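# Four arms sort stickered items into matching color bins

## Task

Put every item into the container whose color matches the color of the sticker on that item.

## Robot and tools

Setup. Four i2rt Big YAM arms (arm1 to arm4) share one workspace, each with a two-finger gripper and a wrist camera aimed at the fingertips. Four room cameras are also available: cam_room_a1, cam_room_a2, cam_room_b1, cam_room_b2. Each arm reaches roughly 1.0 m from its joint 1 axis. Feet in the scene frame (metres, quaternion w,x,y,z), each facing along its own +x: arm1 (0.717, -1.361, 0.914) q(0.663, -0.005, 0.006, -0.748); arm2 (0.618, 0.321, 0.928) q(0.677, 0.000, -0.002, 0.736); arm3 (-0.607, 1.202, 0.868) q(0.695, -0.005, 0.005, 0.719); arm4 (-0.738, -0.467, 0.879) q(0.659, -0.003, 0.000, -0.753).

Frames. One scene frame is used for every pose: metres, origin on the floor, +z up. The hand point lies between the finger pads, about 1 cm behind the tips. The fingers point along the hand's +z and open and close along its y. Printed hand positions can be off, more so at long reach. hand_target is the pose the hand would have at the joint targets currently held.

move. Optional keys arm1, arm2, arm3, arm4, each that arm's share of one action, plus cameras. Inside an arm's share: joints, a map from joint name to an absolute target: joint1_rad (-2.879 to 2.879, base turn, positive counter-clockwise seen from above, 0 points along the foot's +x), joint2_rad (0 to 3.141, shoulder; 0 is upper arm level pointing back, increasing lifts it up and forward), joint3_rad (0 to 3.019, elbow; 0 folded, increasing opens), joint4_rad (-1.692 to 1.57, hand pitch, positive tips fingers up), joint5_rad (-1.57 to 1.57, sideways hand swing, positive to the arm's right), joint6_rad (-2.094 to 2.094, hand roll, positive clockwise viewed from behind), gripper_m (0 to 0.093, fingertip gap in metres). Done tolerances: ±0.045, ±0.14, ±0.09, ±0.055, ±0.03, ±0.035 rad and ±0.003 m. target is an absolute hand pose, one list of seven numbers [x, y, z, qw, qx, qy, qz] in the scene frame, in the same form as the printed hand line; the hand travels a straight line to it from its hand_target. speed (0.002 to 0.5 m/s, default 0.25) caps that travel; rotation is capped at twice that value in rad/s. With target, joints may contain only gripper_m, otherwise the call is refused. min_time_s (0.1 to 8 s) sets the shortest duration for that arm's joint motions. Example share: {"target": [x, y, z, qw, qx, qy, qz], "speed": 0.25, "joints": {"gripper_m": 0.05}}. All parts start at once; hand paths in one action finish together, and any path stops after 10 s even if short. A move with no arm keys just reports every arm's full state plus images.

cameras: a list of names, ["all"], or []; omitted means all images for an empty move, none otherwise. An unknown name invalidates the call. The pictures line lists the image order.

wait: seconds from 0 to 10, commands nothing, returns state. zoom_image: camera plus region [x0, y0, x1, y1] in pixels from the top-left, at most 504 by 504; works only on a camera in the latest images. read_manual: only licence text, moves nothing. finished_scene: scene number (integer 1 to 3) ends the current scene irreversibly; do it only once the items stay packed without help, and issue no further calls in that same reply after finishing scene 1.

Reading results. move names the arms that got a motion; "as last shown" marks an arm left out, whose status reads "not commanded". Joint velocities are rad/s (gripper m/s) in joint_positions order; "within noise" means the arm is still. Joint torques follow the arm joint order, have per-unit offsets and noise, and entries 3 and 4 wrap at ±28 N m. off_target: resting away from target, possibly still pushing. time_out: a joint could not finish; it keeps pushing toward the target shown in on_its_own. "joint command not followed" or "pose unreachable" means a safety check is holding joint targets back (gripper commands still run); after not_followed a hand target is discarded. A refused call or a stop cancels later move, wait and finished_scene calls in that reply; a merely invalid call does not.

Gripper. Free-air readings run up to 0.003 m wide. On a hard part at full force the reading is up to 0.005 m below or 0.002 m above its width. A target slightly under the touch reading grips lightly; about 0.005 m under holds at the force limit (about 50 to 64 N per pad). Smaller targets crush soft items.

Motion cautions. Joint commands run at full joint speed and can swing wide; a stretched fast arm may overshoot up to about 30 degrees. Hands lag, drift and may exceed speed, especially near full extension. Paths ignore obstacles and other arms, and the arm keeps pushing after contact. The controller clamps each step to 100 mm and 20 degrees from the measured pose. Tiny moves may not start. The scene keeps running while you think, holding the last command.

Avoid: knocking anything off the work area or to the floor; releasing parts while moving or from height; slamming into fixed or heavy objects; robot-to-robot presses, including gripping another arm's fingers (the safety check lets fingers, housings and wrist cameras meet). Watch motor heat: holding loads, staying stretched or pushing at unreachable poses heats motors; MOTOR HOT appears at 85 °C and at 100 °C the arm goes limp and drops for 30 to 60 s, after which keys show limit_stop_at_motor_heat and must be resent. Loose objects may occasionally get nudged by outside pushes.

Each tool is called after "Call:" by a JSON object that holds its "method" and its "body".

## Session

Call:
{"method": "move", "body": {"arm1": {"joints":{"joint1_rad":1.6,"joint2_rad":0.65,"joint3_rad":1.2,"joint4_rad":-1.35,"joint5_rad":0,"joint6_rad":0},"min_time_s":2}, "arm2": {"joints":{"joint1_rad":-1.6,"joint2_rad":0.65,"joint3_rad":1.2,"joint4_rad":-1.35,"joint5_rad":0,"joint6_rad":0},"min_time_s":2}, "arm3": {"joints":{"joint1_rad":1.6,"joint2_rad":0.65,"joint3_rad":1.2,"joint4_rad":-1.35,"joint5_rad":0,"joint6_rad":0},"min_time_s":2}, "arm4": {"joints":{"joint1_rad":-1.6,"joint2_rad":0.65,"joint3_rad":1.2,"joint4_rad":-1.35,"joint5_rad":0,"joint6_rad":0},"min_time_s":2}, "cameras": ["arm1_cam_wrist","arm2_cam_wrist","arm3_cam_wrist","arm4_cam_wrist","cam_room_a1","cam_room_a2"]}}

Scene clock: 2.63 s.
Joint torques (N m): arm1=[-1.26 2.84 10.07 2.17 -0.05 -0.07] | arm2=[0.38 0.03 9.18 2.99 0.11 -0.07] | arm3=[2.08 0.56 8.27 1.11 0.13 -0.11] | arm4=[0.26 1.14 8.02 1.83 0.16 0.14]
Motor temperatures (°C): arm1=[20 23 27 23 21 21 21] | arm2=[23 24 26 22 22 20 23] | arm3=[24 23 24 23 24 23 23] | arm4=[22 21 24 22 24 21 24]
Heat: arm1: hottest joint3_rad 27 °C; arm2: hottest joint3_rad 26 °C; arm3: hottest joint1_rad 24 °C; arm4: hottest joint3_rad 24 °C.
move: arm1 done; arm2 done; arm3 done; arm4 done
Joint velocities: within noise
arm1.joint_positions: joint1_rad=+1.594 joint2_rad=+0.642 joint3_rad=+1.200 joint4_rad=-1.368 joint5_rad=+0.001 joint6_rad=+0.008 gripper_m=+0.09398
arm1.joint_status: all done
arm1.hand: x=+0.9769 y=-1.3873 z=+1.3440 quat_wxyz=(-0.363, -0.050, -0.930, +0.016)
arm1.hand_target: x=+0.9828 y=-1.3861 z=+1.3455 quat_wxyz=(-0.368, -0.043, -0.929, +0.016)
arm1.hand_status: not commanded
arm2.joint_positions: joint1_rad=-1.596 joint2_rad=+0.641 joint3_rad=+1.213 joint4_rad=-1.370 joint5_rad=-0.003 joint6_rad=+0.015 gripper_m=+0.09397
arm2.joint_status: all done
arm2.hand: x=+0.8699 y=+0.3344 z=+1.3691 quat_wxyz=(-0.377, +0.021, -0.926, -0.017)
arm2.hand_target: x=+0.8766 y=+0.3331 z=+1.3641 quat_wxyz=(-0.377, +0.025, -0.926, -0.012)
arm2.hand_status: not commanded
arm3.joint_positions: joint1_rad=+1.589 joint2_rad=+0.643 joint3_rad=+1.206 joint4_rad=-1.343 joint5_rad=-0.003 joint6_rad=+0.007 gripper_m=+0.09398
arm3.joint_status: all done
arm3.hand: x=-0.8661 y=+1.1946 z=+1.3084 quat_wxyz=(+0.019, +0.923, +0.019, -0.384)
arm3.hand_target: x=-0.8668 y=+1.1922 z=+1.3028 quat_wxyz=(+0.018, +0.926, +0.027, -0.375)
arm3.hand_status: not commanded
arm4.joint_positions: joint1_rad=-1.597 joint2_rad=+0.641 joint3_rad=+1.200 joint4_rad=-1.369 joint5_rad=-0.003 joint6_rad=-0.014 gripper_m=+0.09398
arm4.joint_status: all done
arm4.hand: x=-0.9866 y=-0.4250 z=+1.3144 quat_wxyz=(+0.029, -0.925, +0.068, +0.372)
arm4.hand_target: x=-0.9924 y=-0.4227 z=+1.3157 quat_wxyz=(+0.029, -0.923, +0.076, +0.377)
arm4.hand_status: not commanded
Images, in order (width x height): arm1_cam_wrist 672x504, arm2_cam_wrist 672x504, arm3_cam_wrist 672x504, arm4_cam_wrist 672x504, cam_room_a1 672x504, cam_room_a2 672x504.

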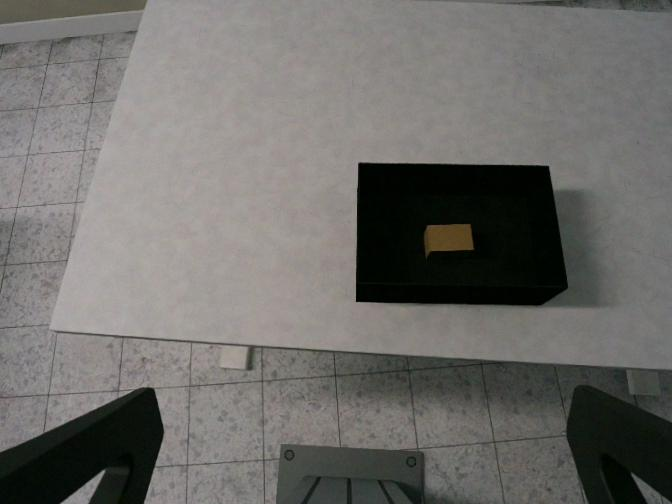

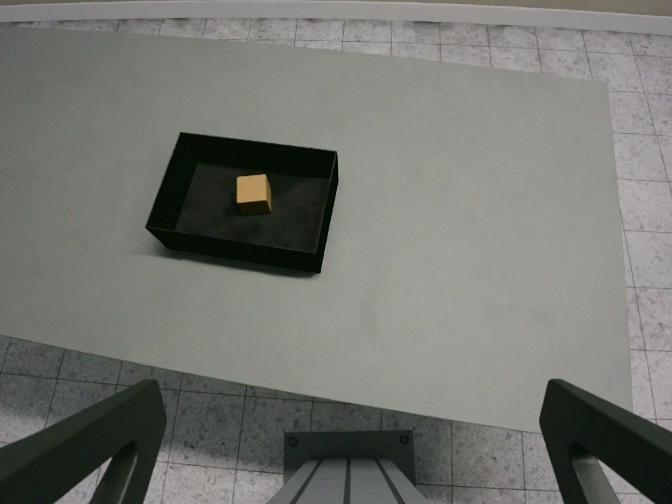

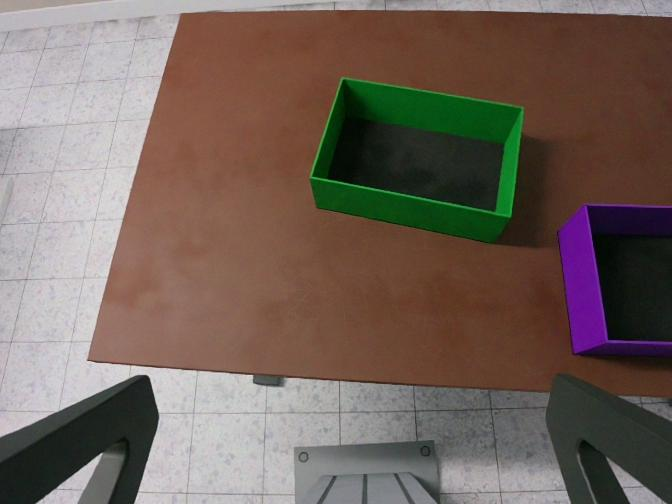

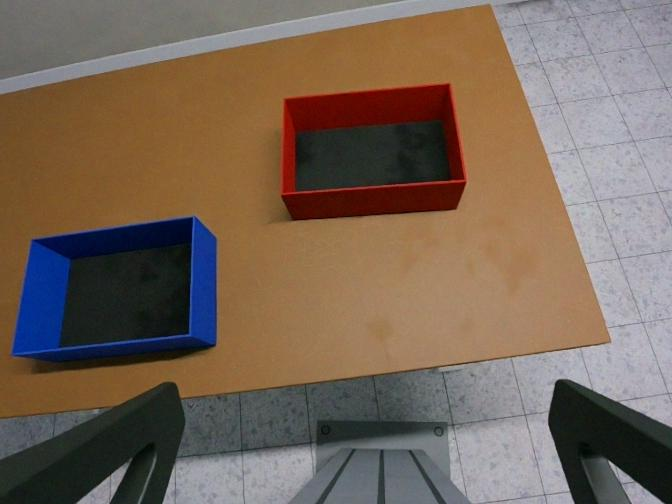

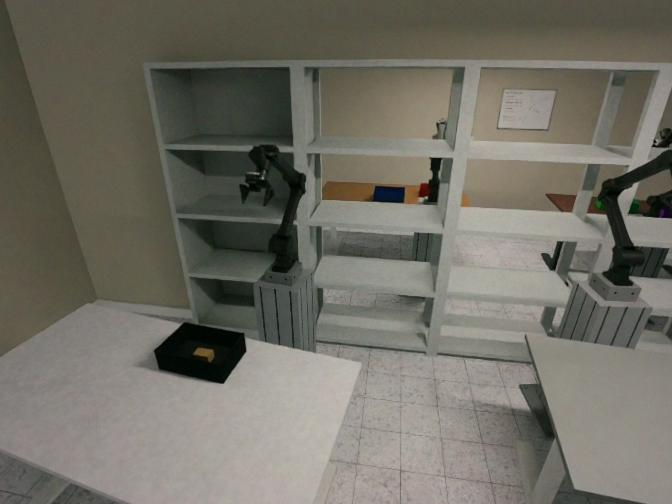

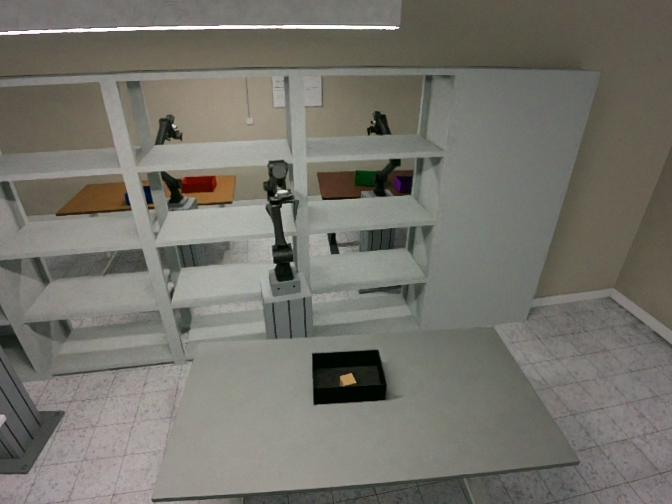

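Call:
{"method": "zoom_image", "body": {"camera": "cam_room_a1", "region": [170, 330, 240, 382]}}

Call:
{"method": "zoom_image", "body": {"camera": "cam_room_a2", "region": [315, 355, 385, 407]}}

Call:
{"method": "zoom_image", "body": {"camera": "arm1_cam_wrist", "region": [400, 200, 500, 275]}}

Call:
{"method": "zoom_image", "body": {"camera": "arm2_cam_wrist", "region": [210, 160, 310, 235]}}

Scaled by 7.200.

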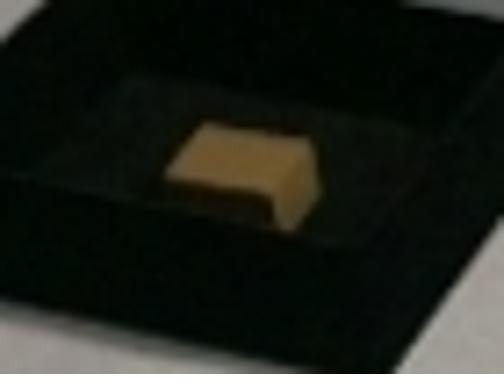

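Scaled by 7.200.

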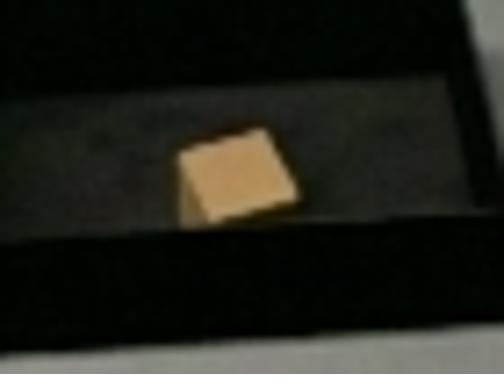

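Scaled by 5.040.

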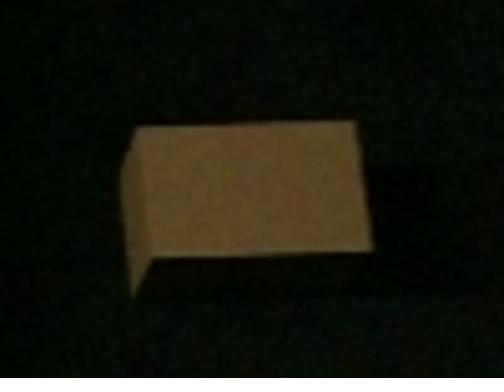

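Scaled by 5.040.

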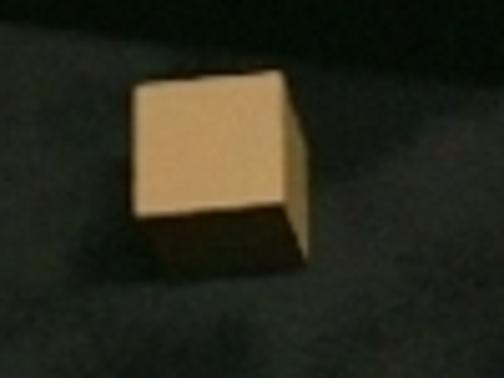

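Call:
{"method": "move", "body": {"arm1": {"target":[1.240,-1.565,0.93,0.1057,0.7282,0.6673,-0.1153],"speed":0.4}, "arm2": {"target":[1.275,0.551,0.94,0.1904,-0.0599,0.9797,0.0116],"speed":0.35}, "arm3": {"joints":{"joint1_rad":-2.1},"min_time_s":4}, "arm4": {"joints":{"joint1_rad":1.17},"min_time_s":4}, "cameras": ["arm1_cam_wrist","arm2_cam_wrist"]}}

Scene clock: 42.27 s.
Joint torques (N m): arm1=[-2.32 -14.39 12.9 -0.02 0.28 0.13] | arm2=[1.32 -21.25 14.15 0.87 -0.08 0.21] | arm3=[0.5 0.79 8.23 1.13 0.08 -0.11] | arm4=[1.44 0.91 8.17 1.8 0.15 0.17]
Motor temperatures (°C): arm1=[20 23 30 23 21 21 21] | arm2=[23 24 29 23 22 20 23] | arm3=[24 23 26 23 24 23 23] | arm4=[22 21 27 22 24 21 24]
Heat: arm1: hottest joint3_rad 30 °C; arm2: hottest joint3_rad 29 °C; arm3: hottest joint3_rad 26 °C; arm4: hottest joint3_rad 27 °C.
move: arm1 off_target; arm2 off_target; arm3 done; arm4 done
Joint velocities: within noise
arm1.joint_positions: joint1_rad=+1.420 joint2_rad=+1.919 joint3_rad=+1.313 joint4_rad=-0.931 joint5_rad=+0.307 joint6_rad=+1.362 gripper_m=+0.09398
arm1.joint_status: not commanded
arm1.hand: x=+1.2204 y=-1.5559 z=+0.9117 quat_wxyz=(-0.087, -0.721, -0.675, +0.127)
arm1.hand_target: x=+1.2390 y=-1.5648 z=+0.9304 quat_wxyz=(-0.106, -0.728, -0.667, +0.115)
arm1.hand_status: off_target (0.028 m and 2.8 deg from the pose sent, 0.522 m and 91.6 deg at the start)
arm2.joint_positions: joint1_rad=-1.303 joint2_rad=+2.080 joint3_rad=+1.541 joint4_rad=-0.684 joint5_rad=+0.094 joint6_rad=+0.206 gripper_m=+0.09397
arm2.joint_status: not commanded
arm2.hand: x=+1.2599 y=+0.5389 z=+0.9296 quat_wxyz=(-0.180, +0.064, -0.982, -0.005)
arm2.hand_target: x=+1.2741 y=+0.5506 z=+0.9404 quat_wxyz=(-0.191, +0.060, -0.980, -0.012)
arm2.hand_status: off_target (0.022 m and 1.5 deg from the pose sent, 0.629 m and 22.8 deg at the start)
arm3.joint_positions: joint1_rad=-2.090 joint2_rad=+0.643 joint3_rad=+1.206 joint4_rad=-1.343 joint5_rad=-0.001 joint6_rad=+0.006 gripper_m=+0.09400
arm3.joint_status: all done
arm3.hand: x=-0.3786 y=+1.0876 z=+1.3104 quat_wxyz=(-0.376, -0.222, -0.895, +0.097)
arm3.hand_target: x=-0.3792 y=+1.0846 z=+1.3049 quat_wxyz=(-0.366, -0.225, -0.898, +0.098)
arm3.hand_status: not commanded
arm4.joint_positions: joint1_rad=+1.167 joint2_rad=+0.641 joint3_rad=+1.200 joint4_rad=-1.369 joint5_rad=-0.001 joint6_rad=-0.012 gripper_m=+0.09399
arm4.joint_status: all done
arm4.hand: x=-0.5181 y=-0.5951 z=+1.3128 quat_wxyz=(-0.356, -0.239, -0.898, +0.102)
arm4.hand_target: x=-0.5126 y=-0.5978 z=+1.3140 quat_wxyz=(-0.361, -0.244, -0.894, +0.101)
arm4.hand_status: not commanded
Images, in order (width x height): arm1_cam_wrist 672x504, arm2_cam_wrist 672x504.

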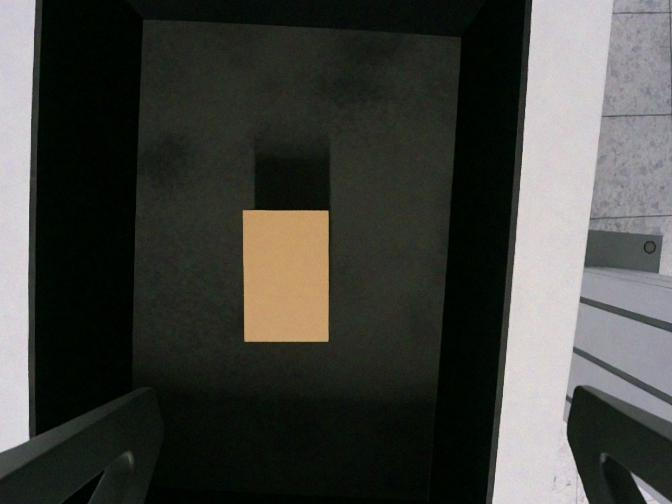

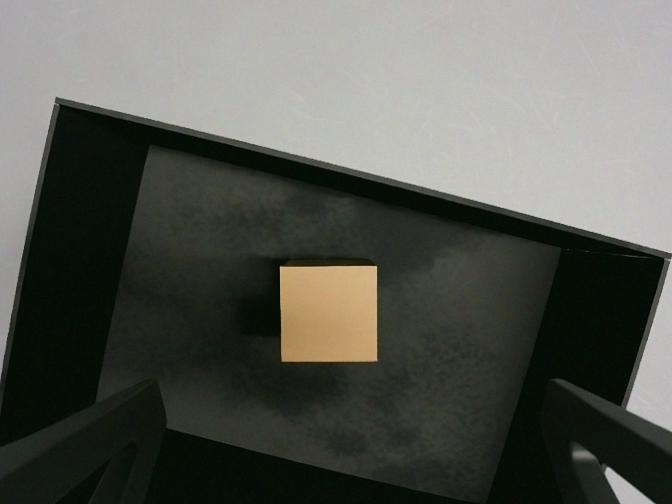

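Call:
{"method": "move", "body": {"arm1": {"target":[1.264,-1.577,0.752,0.1057,0.7282,0.6673,-0.1153],"speed":0.2}, "arm2": {"target":[1.266,0.560,0.762,0.1904,-0.0599,0.9797,0.0116],"speed":0.2}, "cameras": ["arm1_cam_wrist","arm2_cam_wrist"]}}

Scene clock: 53.80 s.
Joint torques (N m): arm1=[-2.96 -16.79 9.78 0.75 0.27 0.02] | arm2=[1.44 -21.89 8.7 2.13 0.22 0.21] | arm3=[0.67 0.85 8.23 1.13 0.09 -0.11] | arm4=[1.08 1.32 8.23 1.87 0.11 0.18]
Motor temperatures (°C): arm1=[20 24 30 23 21 21 21] | arm2=[23 25 29 22 22 20 23] | arm3=[24 23 26 23 24 23 23] | arm4=[22 21 27 22 24 21 24]
Heat: arm1: hottest joint3_rad 30 °C; arm2: hottest joint3_rad 29 °C; arm3: hottest joint3_rad 26 °C; arm4: hottest joint3_rad 27 °C.
move: arm1 off_target; arm2 off_target
Joint velocities: within noise
arm1.joint_positions: joint1_rad=+1.417 joint2_rad=+2.270 joint3_rad=+1.375 joint4_rad=-0.645 joint5_rad=+0.307 joint6_rad=+1.362 gripper_m=+0.09398
arm1.joint_status: not commanded
arm1.hand: x=+1.2432 y=-1.5644 z=+0.7442 quat_wxyz=(-0.086, -0.722, -0.674, +0.128)
arm1.hand_target: x=+1.2632 y=-1.5768 z=+0.7528 quat_wxyz=(-0.106, -0.728, -0.667, +0.115)
arm1.hand_status: off_target (0.026 m and 2.9 deg from the pose sent, 0.167 m and 2.8 deg at the start)
arm2.joint_positions: joint1_rad=-1.286 joint2_rad=+2.355 joint3_rad=+1.541 joint4_rad=-0.390 joint5_rad=+0.094 joint6_rad=+0.222 gripper_m=+0.09397
arm2.joint_status: not commanded
arm2.hand: x=+1.2665 y=+0.5538 z=+0.7725 quat_wxyz=(-0.189, +0.063, -0.980, -0.010)
arm2.hand_target: x=+1.2658 y=+0.5598 z=+0.7622 quat_wxyz=(-0.190, +0.060, -0.980, -0.012)
arm2.hand_status: off_target (0.012 m and 0.4 deg from the pose sent, 0.169 m and 1.5 deg at the start)
arm3, arm4: as last shown
Images, in order (width x height): arm1_cam_wrist 672x504, arm2_cam_wrist 672x504.

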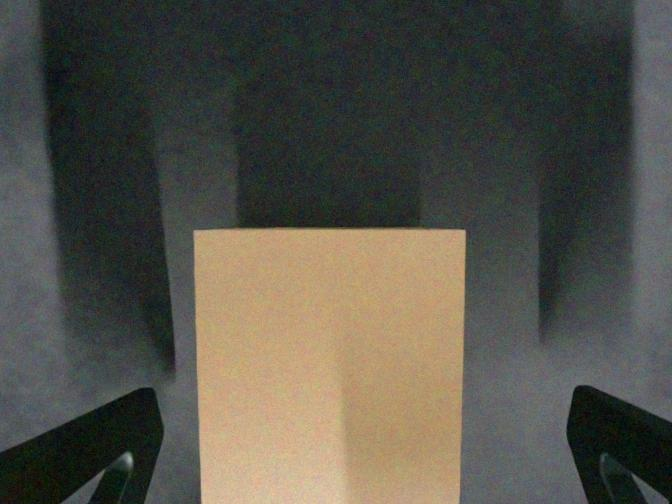

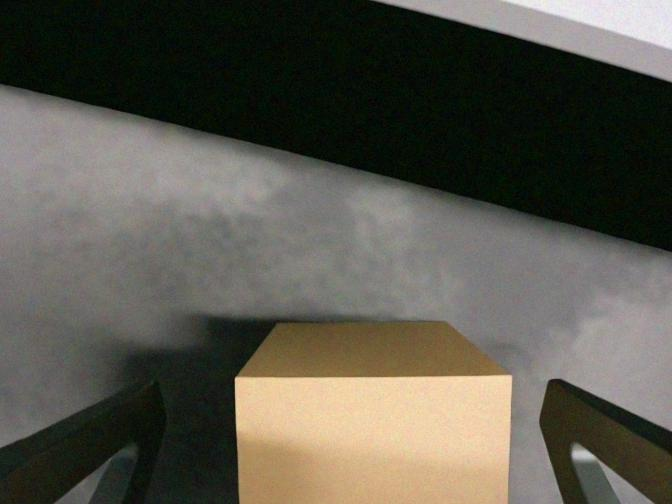

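Call:
{"method": "move", "body": {"arm1": {"target":[1.270,-1.584,0.751,0.1057,0.7282,0.6673,-0.1153],"speed":0.1}, "arm2": {"target":[1.253,0.556,0.745,0.1904,-0.0599,0.9797,0.0116],"speed":0.1}}}

Call:
{"method": "move", "body": {"arm1": {"joints":{"gripper_m":0.034}}, "arm2": {"joints":{"gripper_m":0.036}}}}

Call:
{"method": "move", "body": {"arm1": {"target":[1.19,-1.52,1.02,0.1057,0.7282,0.6673,-0.1153],"speed":0.3}, "arm2": {"target":[1.20,0.53,1.04,0.1904,-0.0599,0.9797,0.0116],"speed":0.3}, "cameras": ["all"]}}

Call:
{"method": "zoom_image", "body": {"camera": "cam_room_a1", "region": [120, 200, 320, 380]}}

Call:
{"method": "zoom_image", "body": {"camera": "cam_room_a2", "region": [240, 230, 440, 410]}}

Scene clock: 65.07 s.
Joint torques (N m): arm1=[-2.61 -15.79 10.07 0.54 0.27 -0.09] | arm2=[1.49 -20.95 7.1 2.19 0.25 0.21] | arm3=[0.62 0.85 8.23 1.14 0.08 -0.11] | arm4=[1.32 1.2 8.12 1.72 0.14 0.15]
Motor temperatures (°C): arm1=[20 25 30 23 21 21 21] | arm2=[23 26 29 22 22 20 23] | arm3=[24 23 27 23 24 23 23] | arm4=[22 21 28 22 24 21 24]
Heat: arm1: hottest joint3_rad 30 °C; arm2: hottest joint3_rad 29 °C; arm3: hottest joint3_rad 27 °C; arm4: hottest joint3_rad 28 °C.
move: arm1 off_target; arm2 off_target
Joint velocities: within noise
arm1.joint_positions: joint1_rad=+1.407 joint2_rad=+2.270 joint3_rad=+1.406 joint4_rad=-0.645 joint5_rad=+0.307 joint6_rad=+1.361 gripper_m=+0.09398
arm1.joint_status: not commanded
arm1.hand: x=+1.2567 y=-1.5741 z=+0.7514 quat_wxyz=(-0.098, -0.726, -0.669, +0.121)
arm1.hand_target: x=+1.2694 y=-1.5839 z=+0.7513 quat_wxyz=(-0.106, -0.728, -0.667, +0.115)
arm1.hand_status: off_target (0.017 m and 1.1 deg from the pose sent, 0.034 m and 2.8 deg at the start)
arm2.joint_positions: joint1_rad=-1.285 joint2_rad=+2.355 joint3_rad=+1.513 joint4_rad=-0.337 joint5_rad=+0.094 joint6_rad=+0.224 gripper_m=+0.09397
arm2.joint_status: not commanded
arm2.hand: x=+1.2640 y=+0.5540 z=+0.7675 quat_wxyz=(-0.201, +0.062, -0.978, -0.014)
arm2.hand_target: x=+1.2525 y=+0.5557 z=+0.7457 quat_wxyz=(-0.190, +0.060, -0.980, -0.011)
arm2.hand_status: off_target (0.025 m and 1.3 deg from the pose sent, 0.031 m and 0.4 deg at the start)
arm3, arm4: as last shown
pictures: none

Scene clock: 65.70 s.
Joint torques (N m): arm1=[-2.61 -15.33 10.02 0.42 0.24 -0.08] | arm2=[1.49 -21.01 7.1 2.19 0.19 0.18] | arm3=[0.5 0.91 8.18 1.14 0.08 -0.11] | arm4=[1.14 1.2 8.05 1.78 0.12 0.17]
Motor temperatures (°C): arm1=[20 25 30 23 21 21 21] | arm2=[23 26 29 22 22 20 23] | arm3=[24 23 27 23 24 23 23] | arm4=[22 21 28 22 24 21 24]
Heat: arm1: hottest joint3_rad 30 °C; arm2: hottest joint3_rad 29 °C; arm3: hottest joint3_rad 27 °C; arm4: hottest joint3_rad 28 °C.
move: arm1 off_target; arm2 off_target
Joint velocities: within noise
arm1.joint_positions: joint1_rad=+1.407 joint2_rad=+2.270 joint3_rad=+1.406 joint4_rad=-0.645 joint5_rad=+0.307 joint6_rad=+1.360 gripper_m=+0.04417
arm1.joint_status: gripper_m off_target (ended at +0.04419, target +0.03400)
arm1.hand: x=+1.2571 y=-1.5742 z=+0.7516 quat_wxyz=(-0.098, -0.726, -0.670, +0.120)
arm1.hand_target: x=+1.2695 y=-1.5840 z=+0.7515 quat_wxyz=(-0.106, -0.728, -0.667, +0.115)
arm1.hand_status: not commanded
arm2.joint_positions: joint1_rad=-1.285 joint2_rad=+2.355 joint3_rad=+1.513 joint4_rad=-0.336 joint5_rad=+0.096 joint6_rad=+0.227 gripper_m=+0.05330
arm2.joint_status: gripper_m off_target (ended at +0.05333, target +0.03600)
arm2.hand: x=+1.2643 y=+0.5538 z=+0.7676 quat_wxyz=(-0.201, +0.061, -0.978, -0.014)
arm2.hand_target: x=+1.2525 y=+0.5557 z=+0.7457 quat_wxyz=(-0.190, +0.060, -0.980, -0.012)
arm2.hand_status: not commanded
arm3, arm4: as last shown
pictures: none

Scene clock: 67.40 s.
Joint torques (N m): arm1=[-0.79 -12.22 10.59 0.06 0.39 0.09] | arm2=[0.91 -19.14 12.33 0.92 0.07 0.12] | arm3=[0.62 0.79 8.24 1.16 0.08 -0.11] | arm4=[1.14 1.32 8.09 1.8 0.13 0.15]
Motor temperatures (°C): arm1=[20 25 30 23 22 21 21] | arm2=[23 26 29 22 22 20 23] | arm3=[24 23 27 23 24 23 23] | arm4=[22 21 28 22 24 21 24]
Heat: arm1: hottest joint3_rad 30 °C; arm2: hottest joint3_rad 29 °C; arm3: hottest joint3_rad 27 °C; arm4: hottest joint3_rad 28 °C.
move: arm1 done; arm2 off_target
Joint velocities: within noise
arm1.joint_positions: joint1_rad=+1.465 joint2_rad=+1.673 joint3_rad=+1.266 joint4_rad=-1.107 joint5_rad=+0.309 joint6_rad=+1.426 gripper_m=+0.04416
arm1.joint_status: not commanded
arm1.hand: x=+1.1868 y=-1.5234 z=+1.0159 quat_wxyz=(-0.103, -0.728, -0.667, +0.116)
arm1.hand_target: x=+1.1900 y=-1.5200 z=+1.0201 quat_wxyz=(-0.106, -0.728, -0.667, +0.115)
arm1.hand_status: done (0.006 m and 0.3 deg from the pose sent, 0.282 m and 1.1 deg at the start)
arm2.joint_positions: joint1_rad=-1.285 joint2_rad=+1.801 joint3_rad=+1.395 joint4_rad=-0.805 joint5_rad=+0.096 joint6_rad=+0.227 gripper_m=+0.05330
arm2.joint_status: not commanded
arm2.hand: x=+1.1947 y=+0.5261 z=+1.0313 quat_wxyz=(-0.186, +0.062, -0.981, -0.009)
arm2.hand_target: x=+1.1999 y=+0.5300 z=+1.0402 quat_wxyz=(-0.191, +0.060, -0.980, -0.012)
arm2.hand_status: off_target (0.011 m and 0.7 deg from the pose sent, 0.281 m and 1.3 deg at the start)
arm3, arm4: as last shown
pictures: arm1_cam_wrist, arm2_cam_wrist, arm3_cam_wrist, arm4_cam_wrist, cam_room_a1, cam_room_a2, cam_room_b1, cam_room_b2
Images, in order (width x height): arm1_cam_wrist 672x504, arm2_cam_wrist 672x504, arm3_cam_wrist 672x504, arm4_cam_wrist 672x504, cam_room_a1 672x504, cam_room_a2 672x504, cam_room_b1 672x504, cam_room_b2 672x504.

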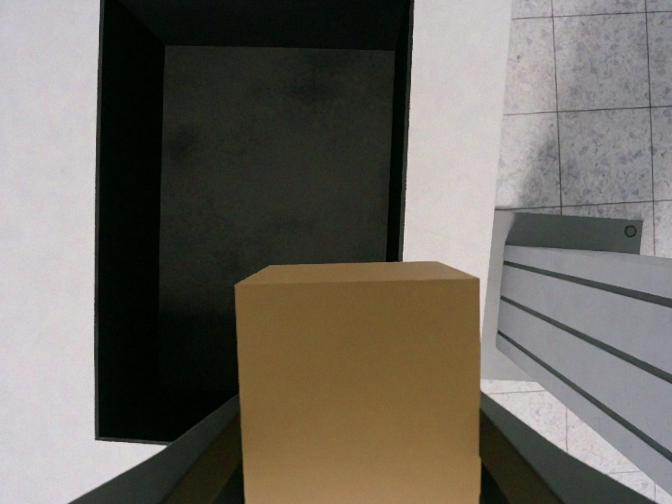

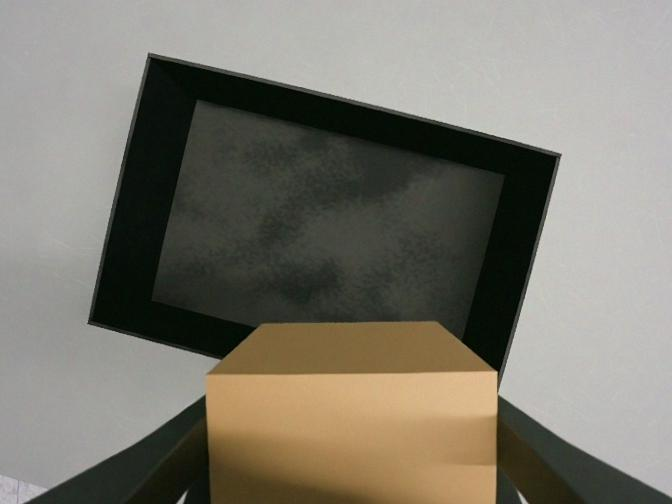

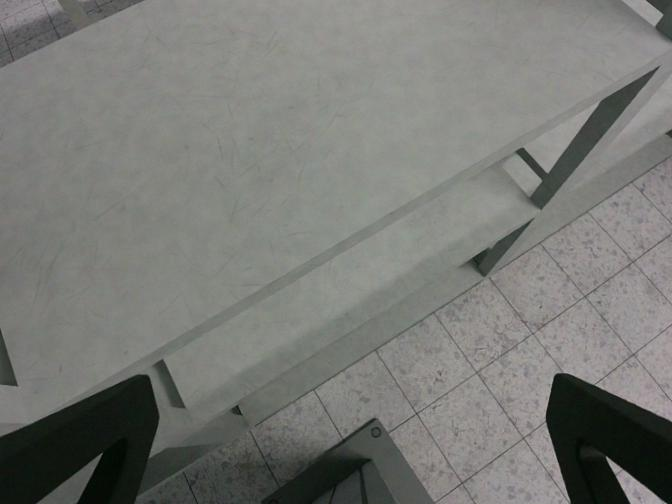

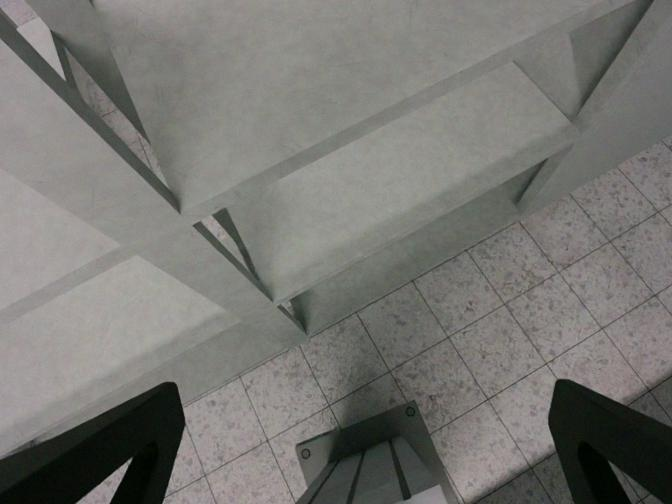

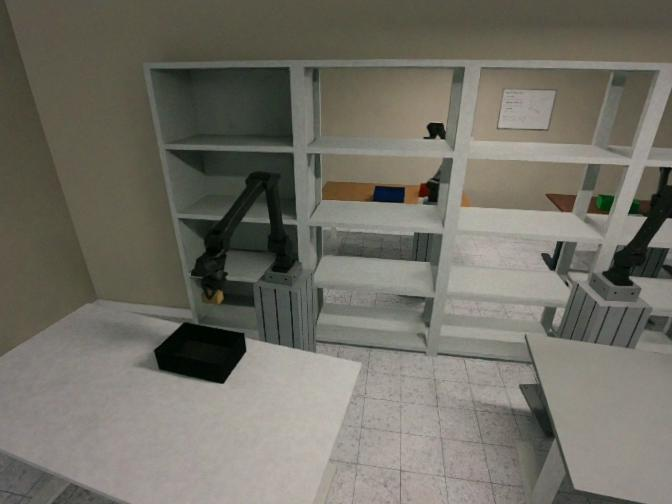

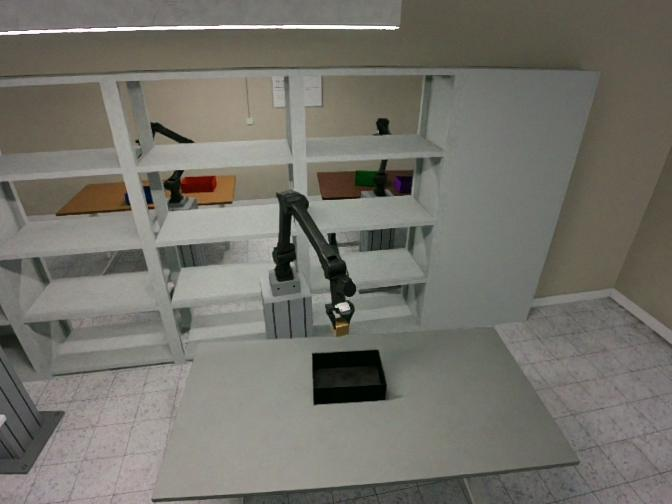

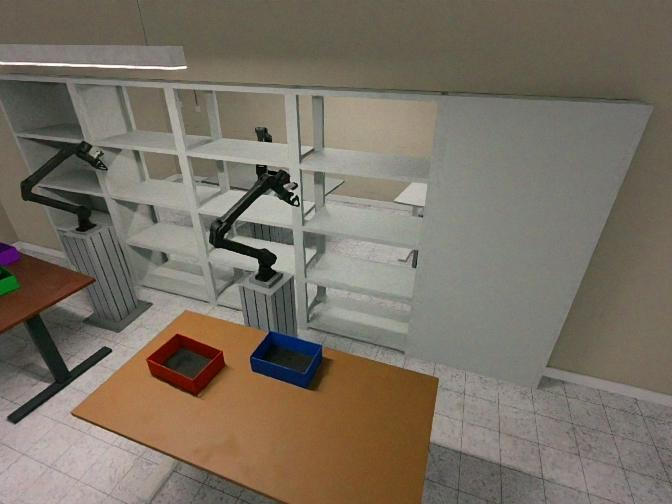

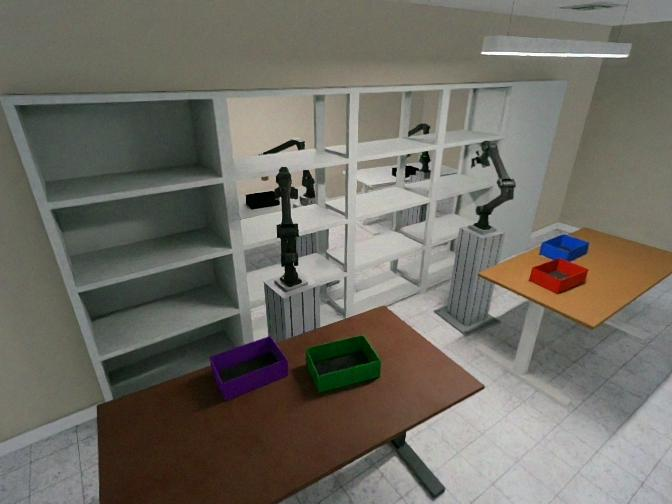

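Scaled by 2.520.

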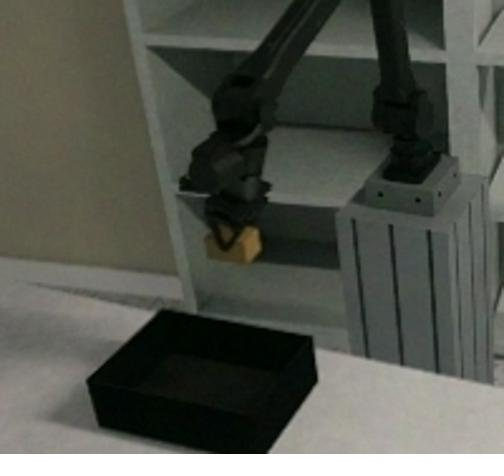

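Scaled by 2.520.

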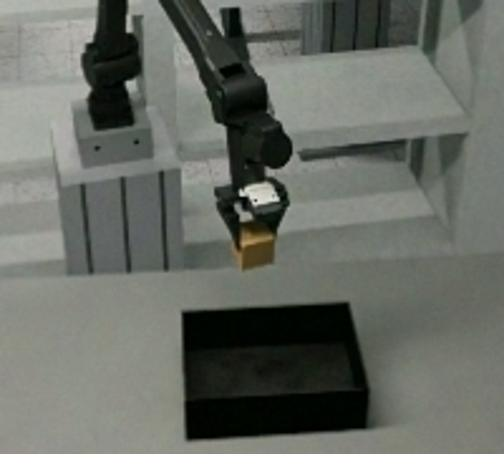

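Call:
{"method": "move", "body": {"arm1": {"joints":{"joint1_rad":1.75,"joint2_rad":1.3,"joint3_rad":1.2,"joint4_rad":0.15,"joint5_rad":0,"joint6_rad":0},"min_time_s":2.5}, "arm2": {"joints":{"joint1_rad":-1.6,"joint2_rad":1.3,"joint3_rad":1.2,"joint4_rad":0.15,"joint5_rad":0,"joint6_rad":0},"min_time_s":2.5}, "cameras": ["cam_room_a1","cam_room_a2"]}}

Call:
{"method": "zoom_image", "body": {"camera": "cam_room_a1", "region": [170, 100, 370, 280]}}

Call:
{"method": "zoom_image", "body": {"camera": "cam_room_a2", "region": [200, 130, 400, 310]}}

Scene clock: 81.80 s.
Joint torques (N m): arm1=[-1.14 -10.17 12.38 2.52 -0.04 -0.08] | arm2=[0.44 -13.45 11.25 3.55 -0.18 -0.08] | arm3=[0.62 0.79 8.18 1.16 0.09 -0.11] | arm4=[1.08 0.67 8.12 1.77 0.13 0.17]
Motor temperatures (°C): arm1=[20 25 31 23 22 21 22] | arm2=[23 26 30 22 22 20 23] | arm3=[24 23 27 23 24 23 23] | arm4=[22 21 28 22 24 21 24]
Heat: arm1: hottest joint3_rad 31 °C; arm2: hottest joint3_rad 30 °C; arm3: hottest joint3_rad 27 °C; arm4: hottest joint3_rad 28 °C.
move: arm1 done; arm2 done
Joint velocities: within noise
arm1.joint_positions: joint1_rad=+1.743 joint2_rad=+1.313 joint3_rad=+1.196 joint4_rad=+0.129 joint5_rad=+0.001 joint6_rad=+0.008 gripper_m=+0.04415
arm1.joint_status: all done
arm1.hand: x=+1.3421 y=-1.3306 z=+1.3770 quat_wxyz=(-0.706, +0.014, -0.708, -0.022)
arm1.hand_target: x=+1.3378 y=-1.3264 z=+1.3920 quat_wxyz=(-0.719, +0.019, -0.695, -0.022)
arm1.hand_status: not commanded
arm2.joint_positions: joint1_rad=-1.596 joint2_rad=+1.307 joint3_rad=+1.210 joint4_rad=+0.126 joint5_rad=+0.004 joint6_rad=+0.015 gripper_m=+0.05330
arm2.joint_status: all done
arm2.hand: x=+1.2329 y=+0.3547 z=+1.4136 quat_wxyz=(-0.718, +0.013, -0.696, -0.026)
arm2.hand_target: x=+1.2300 y=+0.3525 z=+1.4169 quat_wxyz=(-0.725, +0.018, -0.688, -0.021)
arm2.hand_status: not commanded
arm3, arm4: as last shown
Images, in order (width x height): cam_room_a1 672x504, cam_room_a2 672x504.

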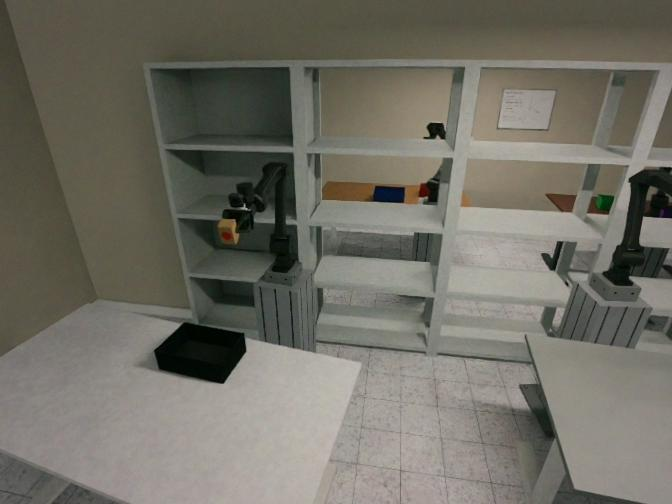

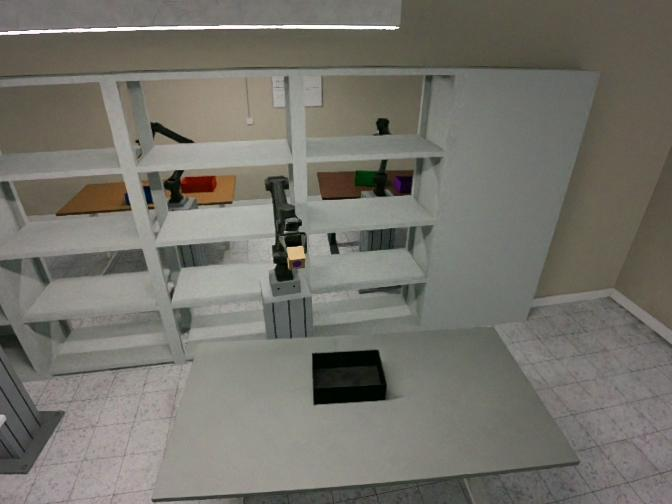

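Scaled by 2.520.

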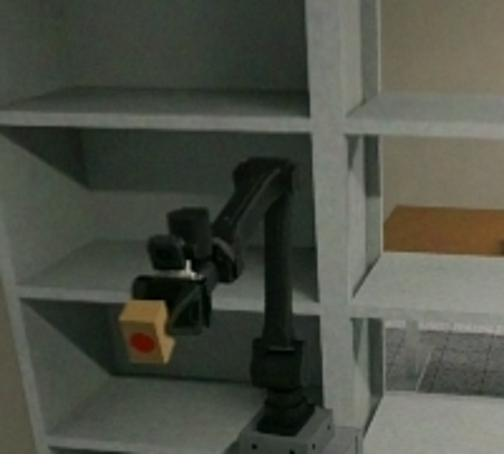

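Scaled by 2.520.

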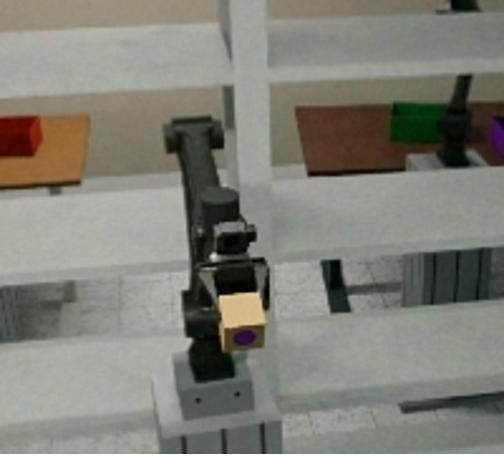

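Call:
{"method": "move", "body": {"arm1": {"joints":{"joint1_rad":-2.0,"joint2_rad":0.7,"joint3_rad":1.2,"joint4_rad":-1.45,"joint5_rad":0,"joint6_rad":0},"min_time_s":4}, "arm2": {"joints":{"joint1_rad":0.7,"joint2_rad":0.7,"joint3_rad":1.2,"joint4_rad":-1.5,"joint5_rad":0,"joint6_rad":-0.15},"min_time_s":3.5}}}

Call:
{"method": "move", "body": {"arm1": {"target":[0.32,-1.118,1.15,0.0427,-0.9502,0.2698,0.1505],"speed":0.3}, "arm2": {"target":[0.33,0.61,1.12,0.0569,-0.9353,0.3012,0.1768],"speed":0.3}}}

Call:
{"method": "move", "body": {"arm1": {"target":[0.053,-0.945,1.095,0.0427,-0.9502,0.2698,0.1505],"speed":0.25}, "arm2": {"target":[0.06,0.845,1.10,0.0569,-0.9353,0.3012,0.1768],"speed":0.25}, "cameras": ["arm1_cam_wrist","arm2_cam_wrist"]}}

Call:
{"method": "move", "body": {"arm1": {"target":[0.053,-0.945,1.048,0.0427,-0.9502,0.2698,0.1505],"speed":0.12}, "arm2": {"target":[0.06,0.845,1.045,0.0569,-0.9353,0.3012,0.1768],"speed":0.12}}}

Scene clock: 95.63 s.
Joint torques (N m): arm1=[-2.26 1.9 10.62 1.01 -0.08 0] | arm2=[0.97 -2.08 9.57 1.4 -0.06 -0.06] | arm3=[0.56 0.85 8.24 1.13 0.08 -0.11] | arm4=[0.97 0.79 8.27 1.85 0.14 0.14]
Motor temperatures (°C): arm1=[20 25 31 23 21 21 22] | arm2=[23 26 30 23 22 20 24] | arm3=[24 23 27 23 24 23 23] | arm4=[22 21 29 22 24 21 24]
Heat: arm1: hottest joint3_rad 31 °C; arm2: hottest joint3_rad 30 °C; arm3: hottest joint3_rad 27 °C; arm4: hottest joint3_rad 29 °C.
move: arm1 done; arm2 done
Joint velocities: within noise
arm1.joint_positions: joint1_rad=-1.994 joint2_rad=+0.703 joint3_rad=+1.196 joint4_rad=-1.442 joint5_rad=+0.001 joint6_rad=+0.007 gripper_m=+0.04416
arm1.joint_status: all done
arm1.hand: x=+0.5034 y=-1.2278 z=+1.3241 quat_wxyz=(+0.081, -0.914, +0.259, +0.302)
arm1.hand_target: x=+0.5063 y=-1.2279 z=+1.3256 quat_wxyz=(+0.082, -0.914, +0.259, +0.302)
arm1.hand_status: not commanded
arm2.joint_positions: joint1_rad=+0.697 joint2_rad=+0.705 joint3_rad=+1.210 joint4_rad=-1.489 joint5_rad=+0.000 joint6_rad=-0.135 gripper_m=+0.05332
arm2.joint_status: all done
arm2.hand: x=+0.4422 y=+0.4967 z=+1.3341 quat_wxyz=(-0.131, +0.907, -0.307, -0.258)
arm2.hand_target: x=+0.4443 y=+0.4932 z=+1.3292 quat_wxyz=(-0.129, +0.911, -0.300, -0.251)
arm2.hand_status: not commanded
arm3, arm4: as last shown
pictures: none

Scene clock: 97.37 s.
Joint torques (N m): arm1=[-1.49 -9.64 16.24 1.26 0.08 0.06] | arm2=[-0.15 -10.23 10.52 2.11 -0.29 -0.07] | arm3=[0.62 0.97 8.23 1.16 0.08 -0.11] | arm4=[0.97 0.62 8.16 1.66 0.11 0.16]
Motor temperatures (°C): arm1=[20 25 31 23 21 21 22] | arm2=[23 26 30 23 22 20 24] | arm3=[24 23 27 23 24 23 23] | arm4=[22 21 29 22 24 21 24]
Heat: arm1: hottest joint3_rad 31 °C; arm2: hottest joint3_rad 30 °C; arm3: hottest joint3_rad 27 °C; arm4: hottest joint3_rad 29 °C.
move: arm1 off_target; arm2 done
Joint velocities: within noise
arm1.joint_positions: joint1_rad=-1.994 joint2_rad=+1.392 joint3_rad=+1.184 joint4_rad=-1.154 joint5_rad=+0.007 joint6_rad=+0.007 gripper_m=+0.04415
arm1.joint_status: not commanded
arm1.hand: x=+0.3392 y=-1.1290 z=+1.1145 quat_wxyz=(+0.030, -0.956, +0.271, +0.107)
arm1.hand_target: x=+0.3220 y=-1.1193 z=+1.1503 quat_wxyz=(+0.042, -0.950, +0.270, +0.151)
arm1.hand_status: off_target (0.042 m and 5.2 deg from the pose sent, 0.276 m and 18.4 deg at the start)
arm2.joint_positions: joint1_rad=+0.676 joint2_rad=+1.203 joint3_rad=+0.977 joint4_rad=-0.997 joint5_rad=-0.071 joint6_rad=-0.168 gripper_m=+0.05332
arm2.joint_status: not commanded
arm2.hand: x=+0.3295 y=+0.6060 z=+1.1187 quat_wxyz=(-0.052, +0.936, -0.305, -0.169)
arm2.hand_target: x=+0.3301 y=+0.6100 z=+1.1199 quat_wxyz=(-0.057, +0.935, -0.301, -0.177)
arm2.hand_status: done (0.004 m and 1.1 deg from the pose sent, 0.267 m and 13.1 deg at the start)
arm3, arm4: as last shown
pictures: none

Scene clock: 99.83 s.
Joint torques (N m): arm1=[-3.25 -20.72 16.66 0.47 -0.04 -0.08] | arm2=[1.44 -22.59 16.58 0.9 0.07 0.22] | arm3=[0.62 0.73 8.2 1.17 0.07 -0.11] | arm4=[0.85 0.91 8.09 1.68 0.13 0.15]
Motor temperatures (°C): arm1=[20 25 32 23 21 21 22] | arm2=[23 26 31 23 22 20 24] | arm3=[24 23 27 23 24 23 23] | arm4=[22 21 29 22 24 21 24]
Heat: arm1: hottest joint3_rad 32 °C; arm2: hottest joint3_rad 31 °C; arm3: hottest joint3_rad 27 °C; arm4: hottest joint3_rad 29 °C.
move: arm1 off_target; arm2 off_target
Joint velocities: within noise
arm1.joint_positions: joint1_rad=-1.995 joint2_rad=+2.324 joint3_rad=+2.393 joint4_rad=-1.388 joint5_rad=+0.007 joint6_rad=+0.004 gripper_m=+0.04415
arm1.joint_status: not commanded
arm1.hand: x=+0.0591 y=-0.9590 z=+1.0720 quat_wxyz=(+0.036, -0.954, +0.269, +0.128)
arm1.hand_target: x=+0.0544 y=-0.9458 z=+1.0951 quat_wxyz=(+0.043, -0.950, +0.270, +0.151)
arm1.hand_status: off_target (0.028 m and 2.7 deg from the pose sent, 0.341 m and 5.2 deg at the start)
arm2.joint_positions: joint1_rad=+0.710 joint2_rad=+2.147 joint3_rad=+2.105 joint4_rad=-1.183 joint5_rad=-0.060 joint6_rad=-0.148 gripper_m=+0.05332
arm2.joint_status: not commanded
arm2.hand: x=+0.0750 y=+0.8389 z=+1.0906 quat_wxyz=(-0.052, +0.938, -0.299, -0.167)
arm2.hand_target: x=+0.0608 y=+0.8442 z=+1.1002 quat_wxyz=(-0.057, +0.935, -0.301, -0.178)
arm2.hand_status: off_target (0.019 m and 1.4 deg from the pose sent, 0.361 m and 1.1 deg at the start)
arm3.joint_positions: joint1_rad=-2.090 joint2_rad=+0.643 joint3_rad=+1.206 joint4_rad=-1.343 joint5_rad=-0.001 joint6_rad=+0.006 gripper_m=+0.09400
arm3.joint_status: not commanded
arm3.hand: x=-0.3786 y=+1.0876 z=+1.3104 quat_wxyz=(-0.376, -0.222, -0.895, +0.097)
arm3.hand_target: x=-0.3792 y=+1.0846 z=+1.3049 quat_wxyz=(-0.366, -0.225, -0.898, +0.098)
arm3.hand_status: not commanded
arm4.joint_positions: joint1_rad=+1.167 joint2_rad=+0.641 joint3_rad=+1.200 joint4_rad=-1.369 joint5_rad=-0.001 joint6_rad=-0.012 gripper_m=+0.09399
arm4.joint_status: not commanded
arm4.hand: x=-0.5181 y=-0.5951 z=+1.3128 quat_wxyz=(-0.356, -0.239, -0.898, +0.102)
arm4.hand_target: x=-0.5126 y=-0.5978 z=+1.3140 quat_wxyz=(-0.361, -0.244, -0.894, +0.101)
arm4.hand_status: not commanded
Images, in order (width x height): arm1_cam_wrist 672x504, arm2_cam_wrist 672x504.

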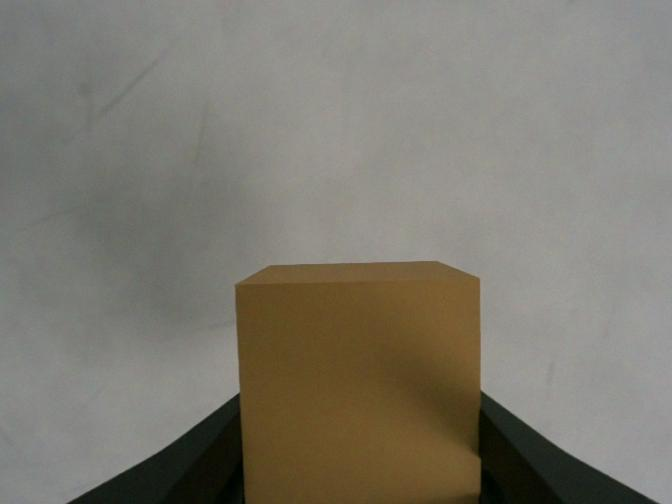

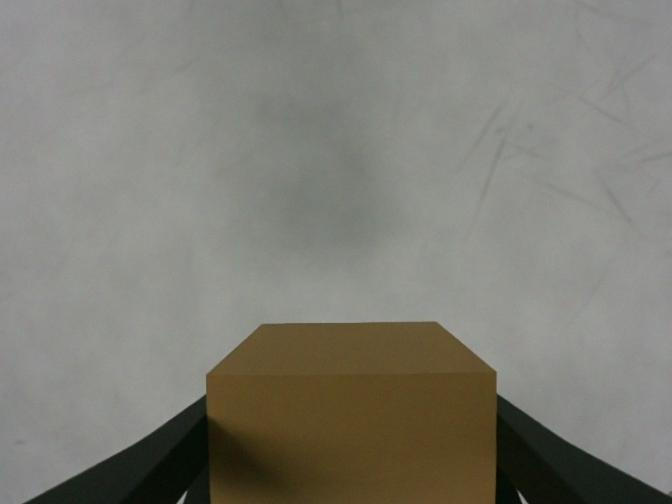

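Scene clock: 100.93 s.
Joint torques (N m): arm1=[-2.32 -21.54 11.73 1.51 -0.02 -0.07] | arm2=[1.26 -22.83 10.65 2.26 0.08 0.21] | arm3=[0.56 0.91 8.21 1.11 0.08 -0.11] | arm4=[0.97 0.97 8.12 1.74 0.14 0.16]
Motor temperatures (°C): arm1=[20 25 32 23 21 21 22] | arm2=[23 26 31 23 22 20 24] | arm3=[24 23 27 23 24 23 23] | arm4=[22 21 29 22 24 21 24]
Heat: arm1: hottest joint3_rad 32 °C; arm2: hottest joint3_rad 31 °C; arm3: hottest joint3_rad 27 °C; arm4: hottest joint3_rad 29 °C.
move: arm1 off_target; arm2 off_target
Joint velocities: within noise
arm1.joint_positions: joint1_rad=-1.995 joint2_rad=+2.324 joint3_rad=+2.312 joint4_rad=-1.284 joint5_rad=+0.007 joint6_rad=+0.003 gripper_m=+0.04415
arm1.joint_status: not commanded
arm1.hand: x=+0.0532 y=-0.9556 z=+1.0426 quat_wxyz=(+0.039, -0.952, +0.269, +0.139)
arm1.hand_target: x=+0.0532 y=-0.9450 z=+1.0482 quat_wxyz=(+0.043, -0.950, +0.270, +0.151)
arm1.hand_status: off_target (0.012 m and 1.4 deg from the pose sent, 0.028 m and 2.7 deg at the start)
arm2.joint_positions: joint1_rad=+0.710 joint2_rad=+2.161 joint3_rad=+2.060 joint4_rad=-1.085 joint5_rad=-0.059 joint6_rad=-0.148 gripper_m=+0.05332
arm2.joint_status: not commanded
arm2.hand: x=+0.0669 y=+0.8471 z=+1.0677 quat_wxyz=(-0.061, +0.935, -0.298, -0.184)
arm2.hand_target: x=+0.0607 y=+0.8445 z=+1.0452 quat_wxyz=(-0.057, +0.935, -0.301, -0.177)
arm2.hand_status: off_target (0.024 m and 1.0 deg from the pose sent, 0.048 m and 1.4 deg at the start)
arm3, arm4: as last shown
pictures: none


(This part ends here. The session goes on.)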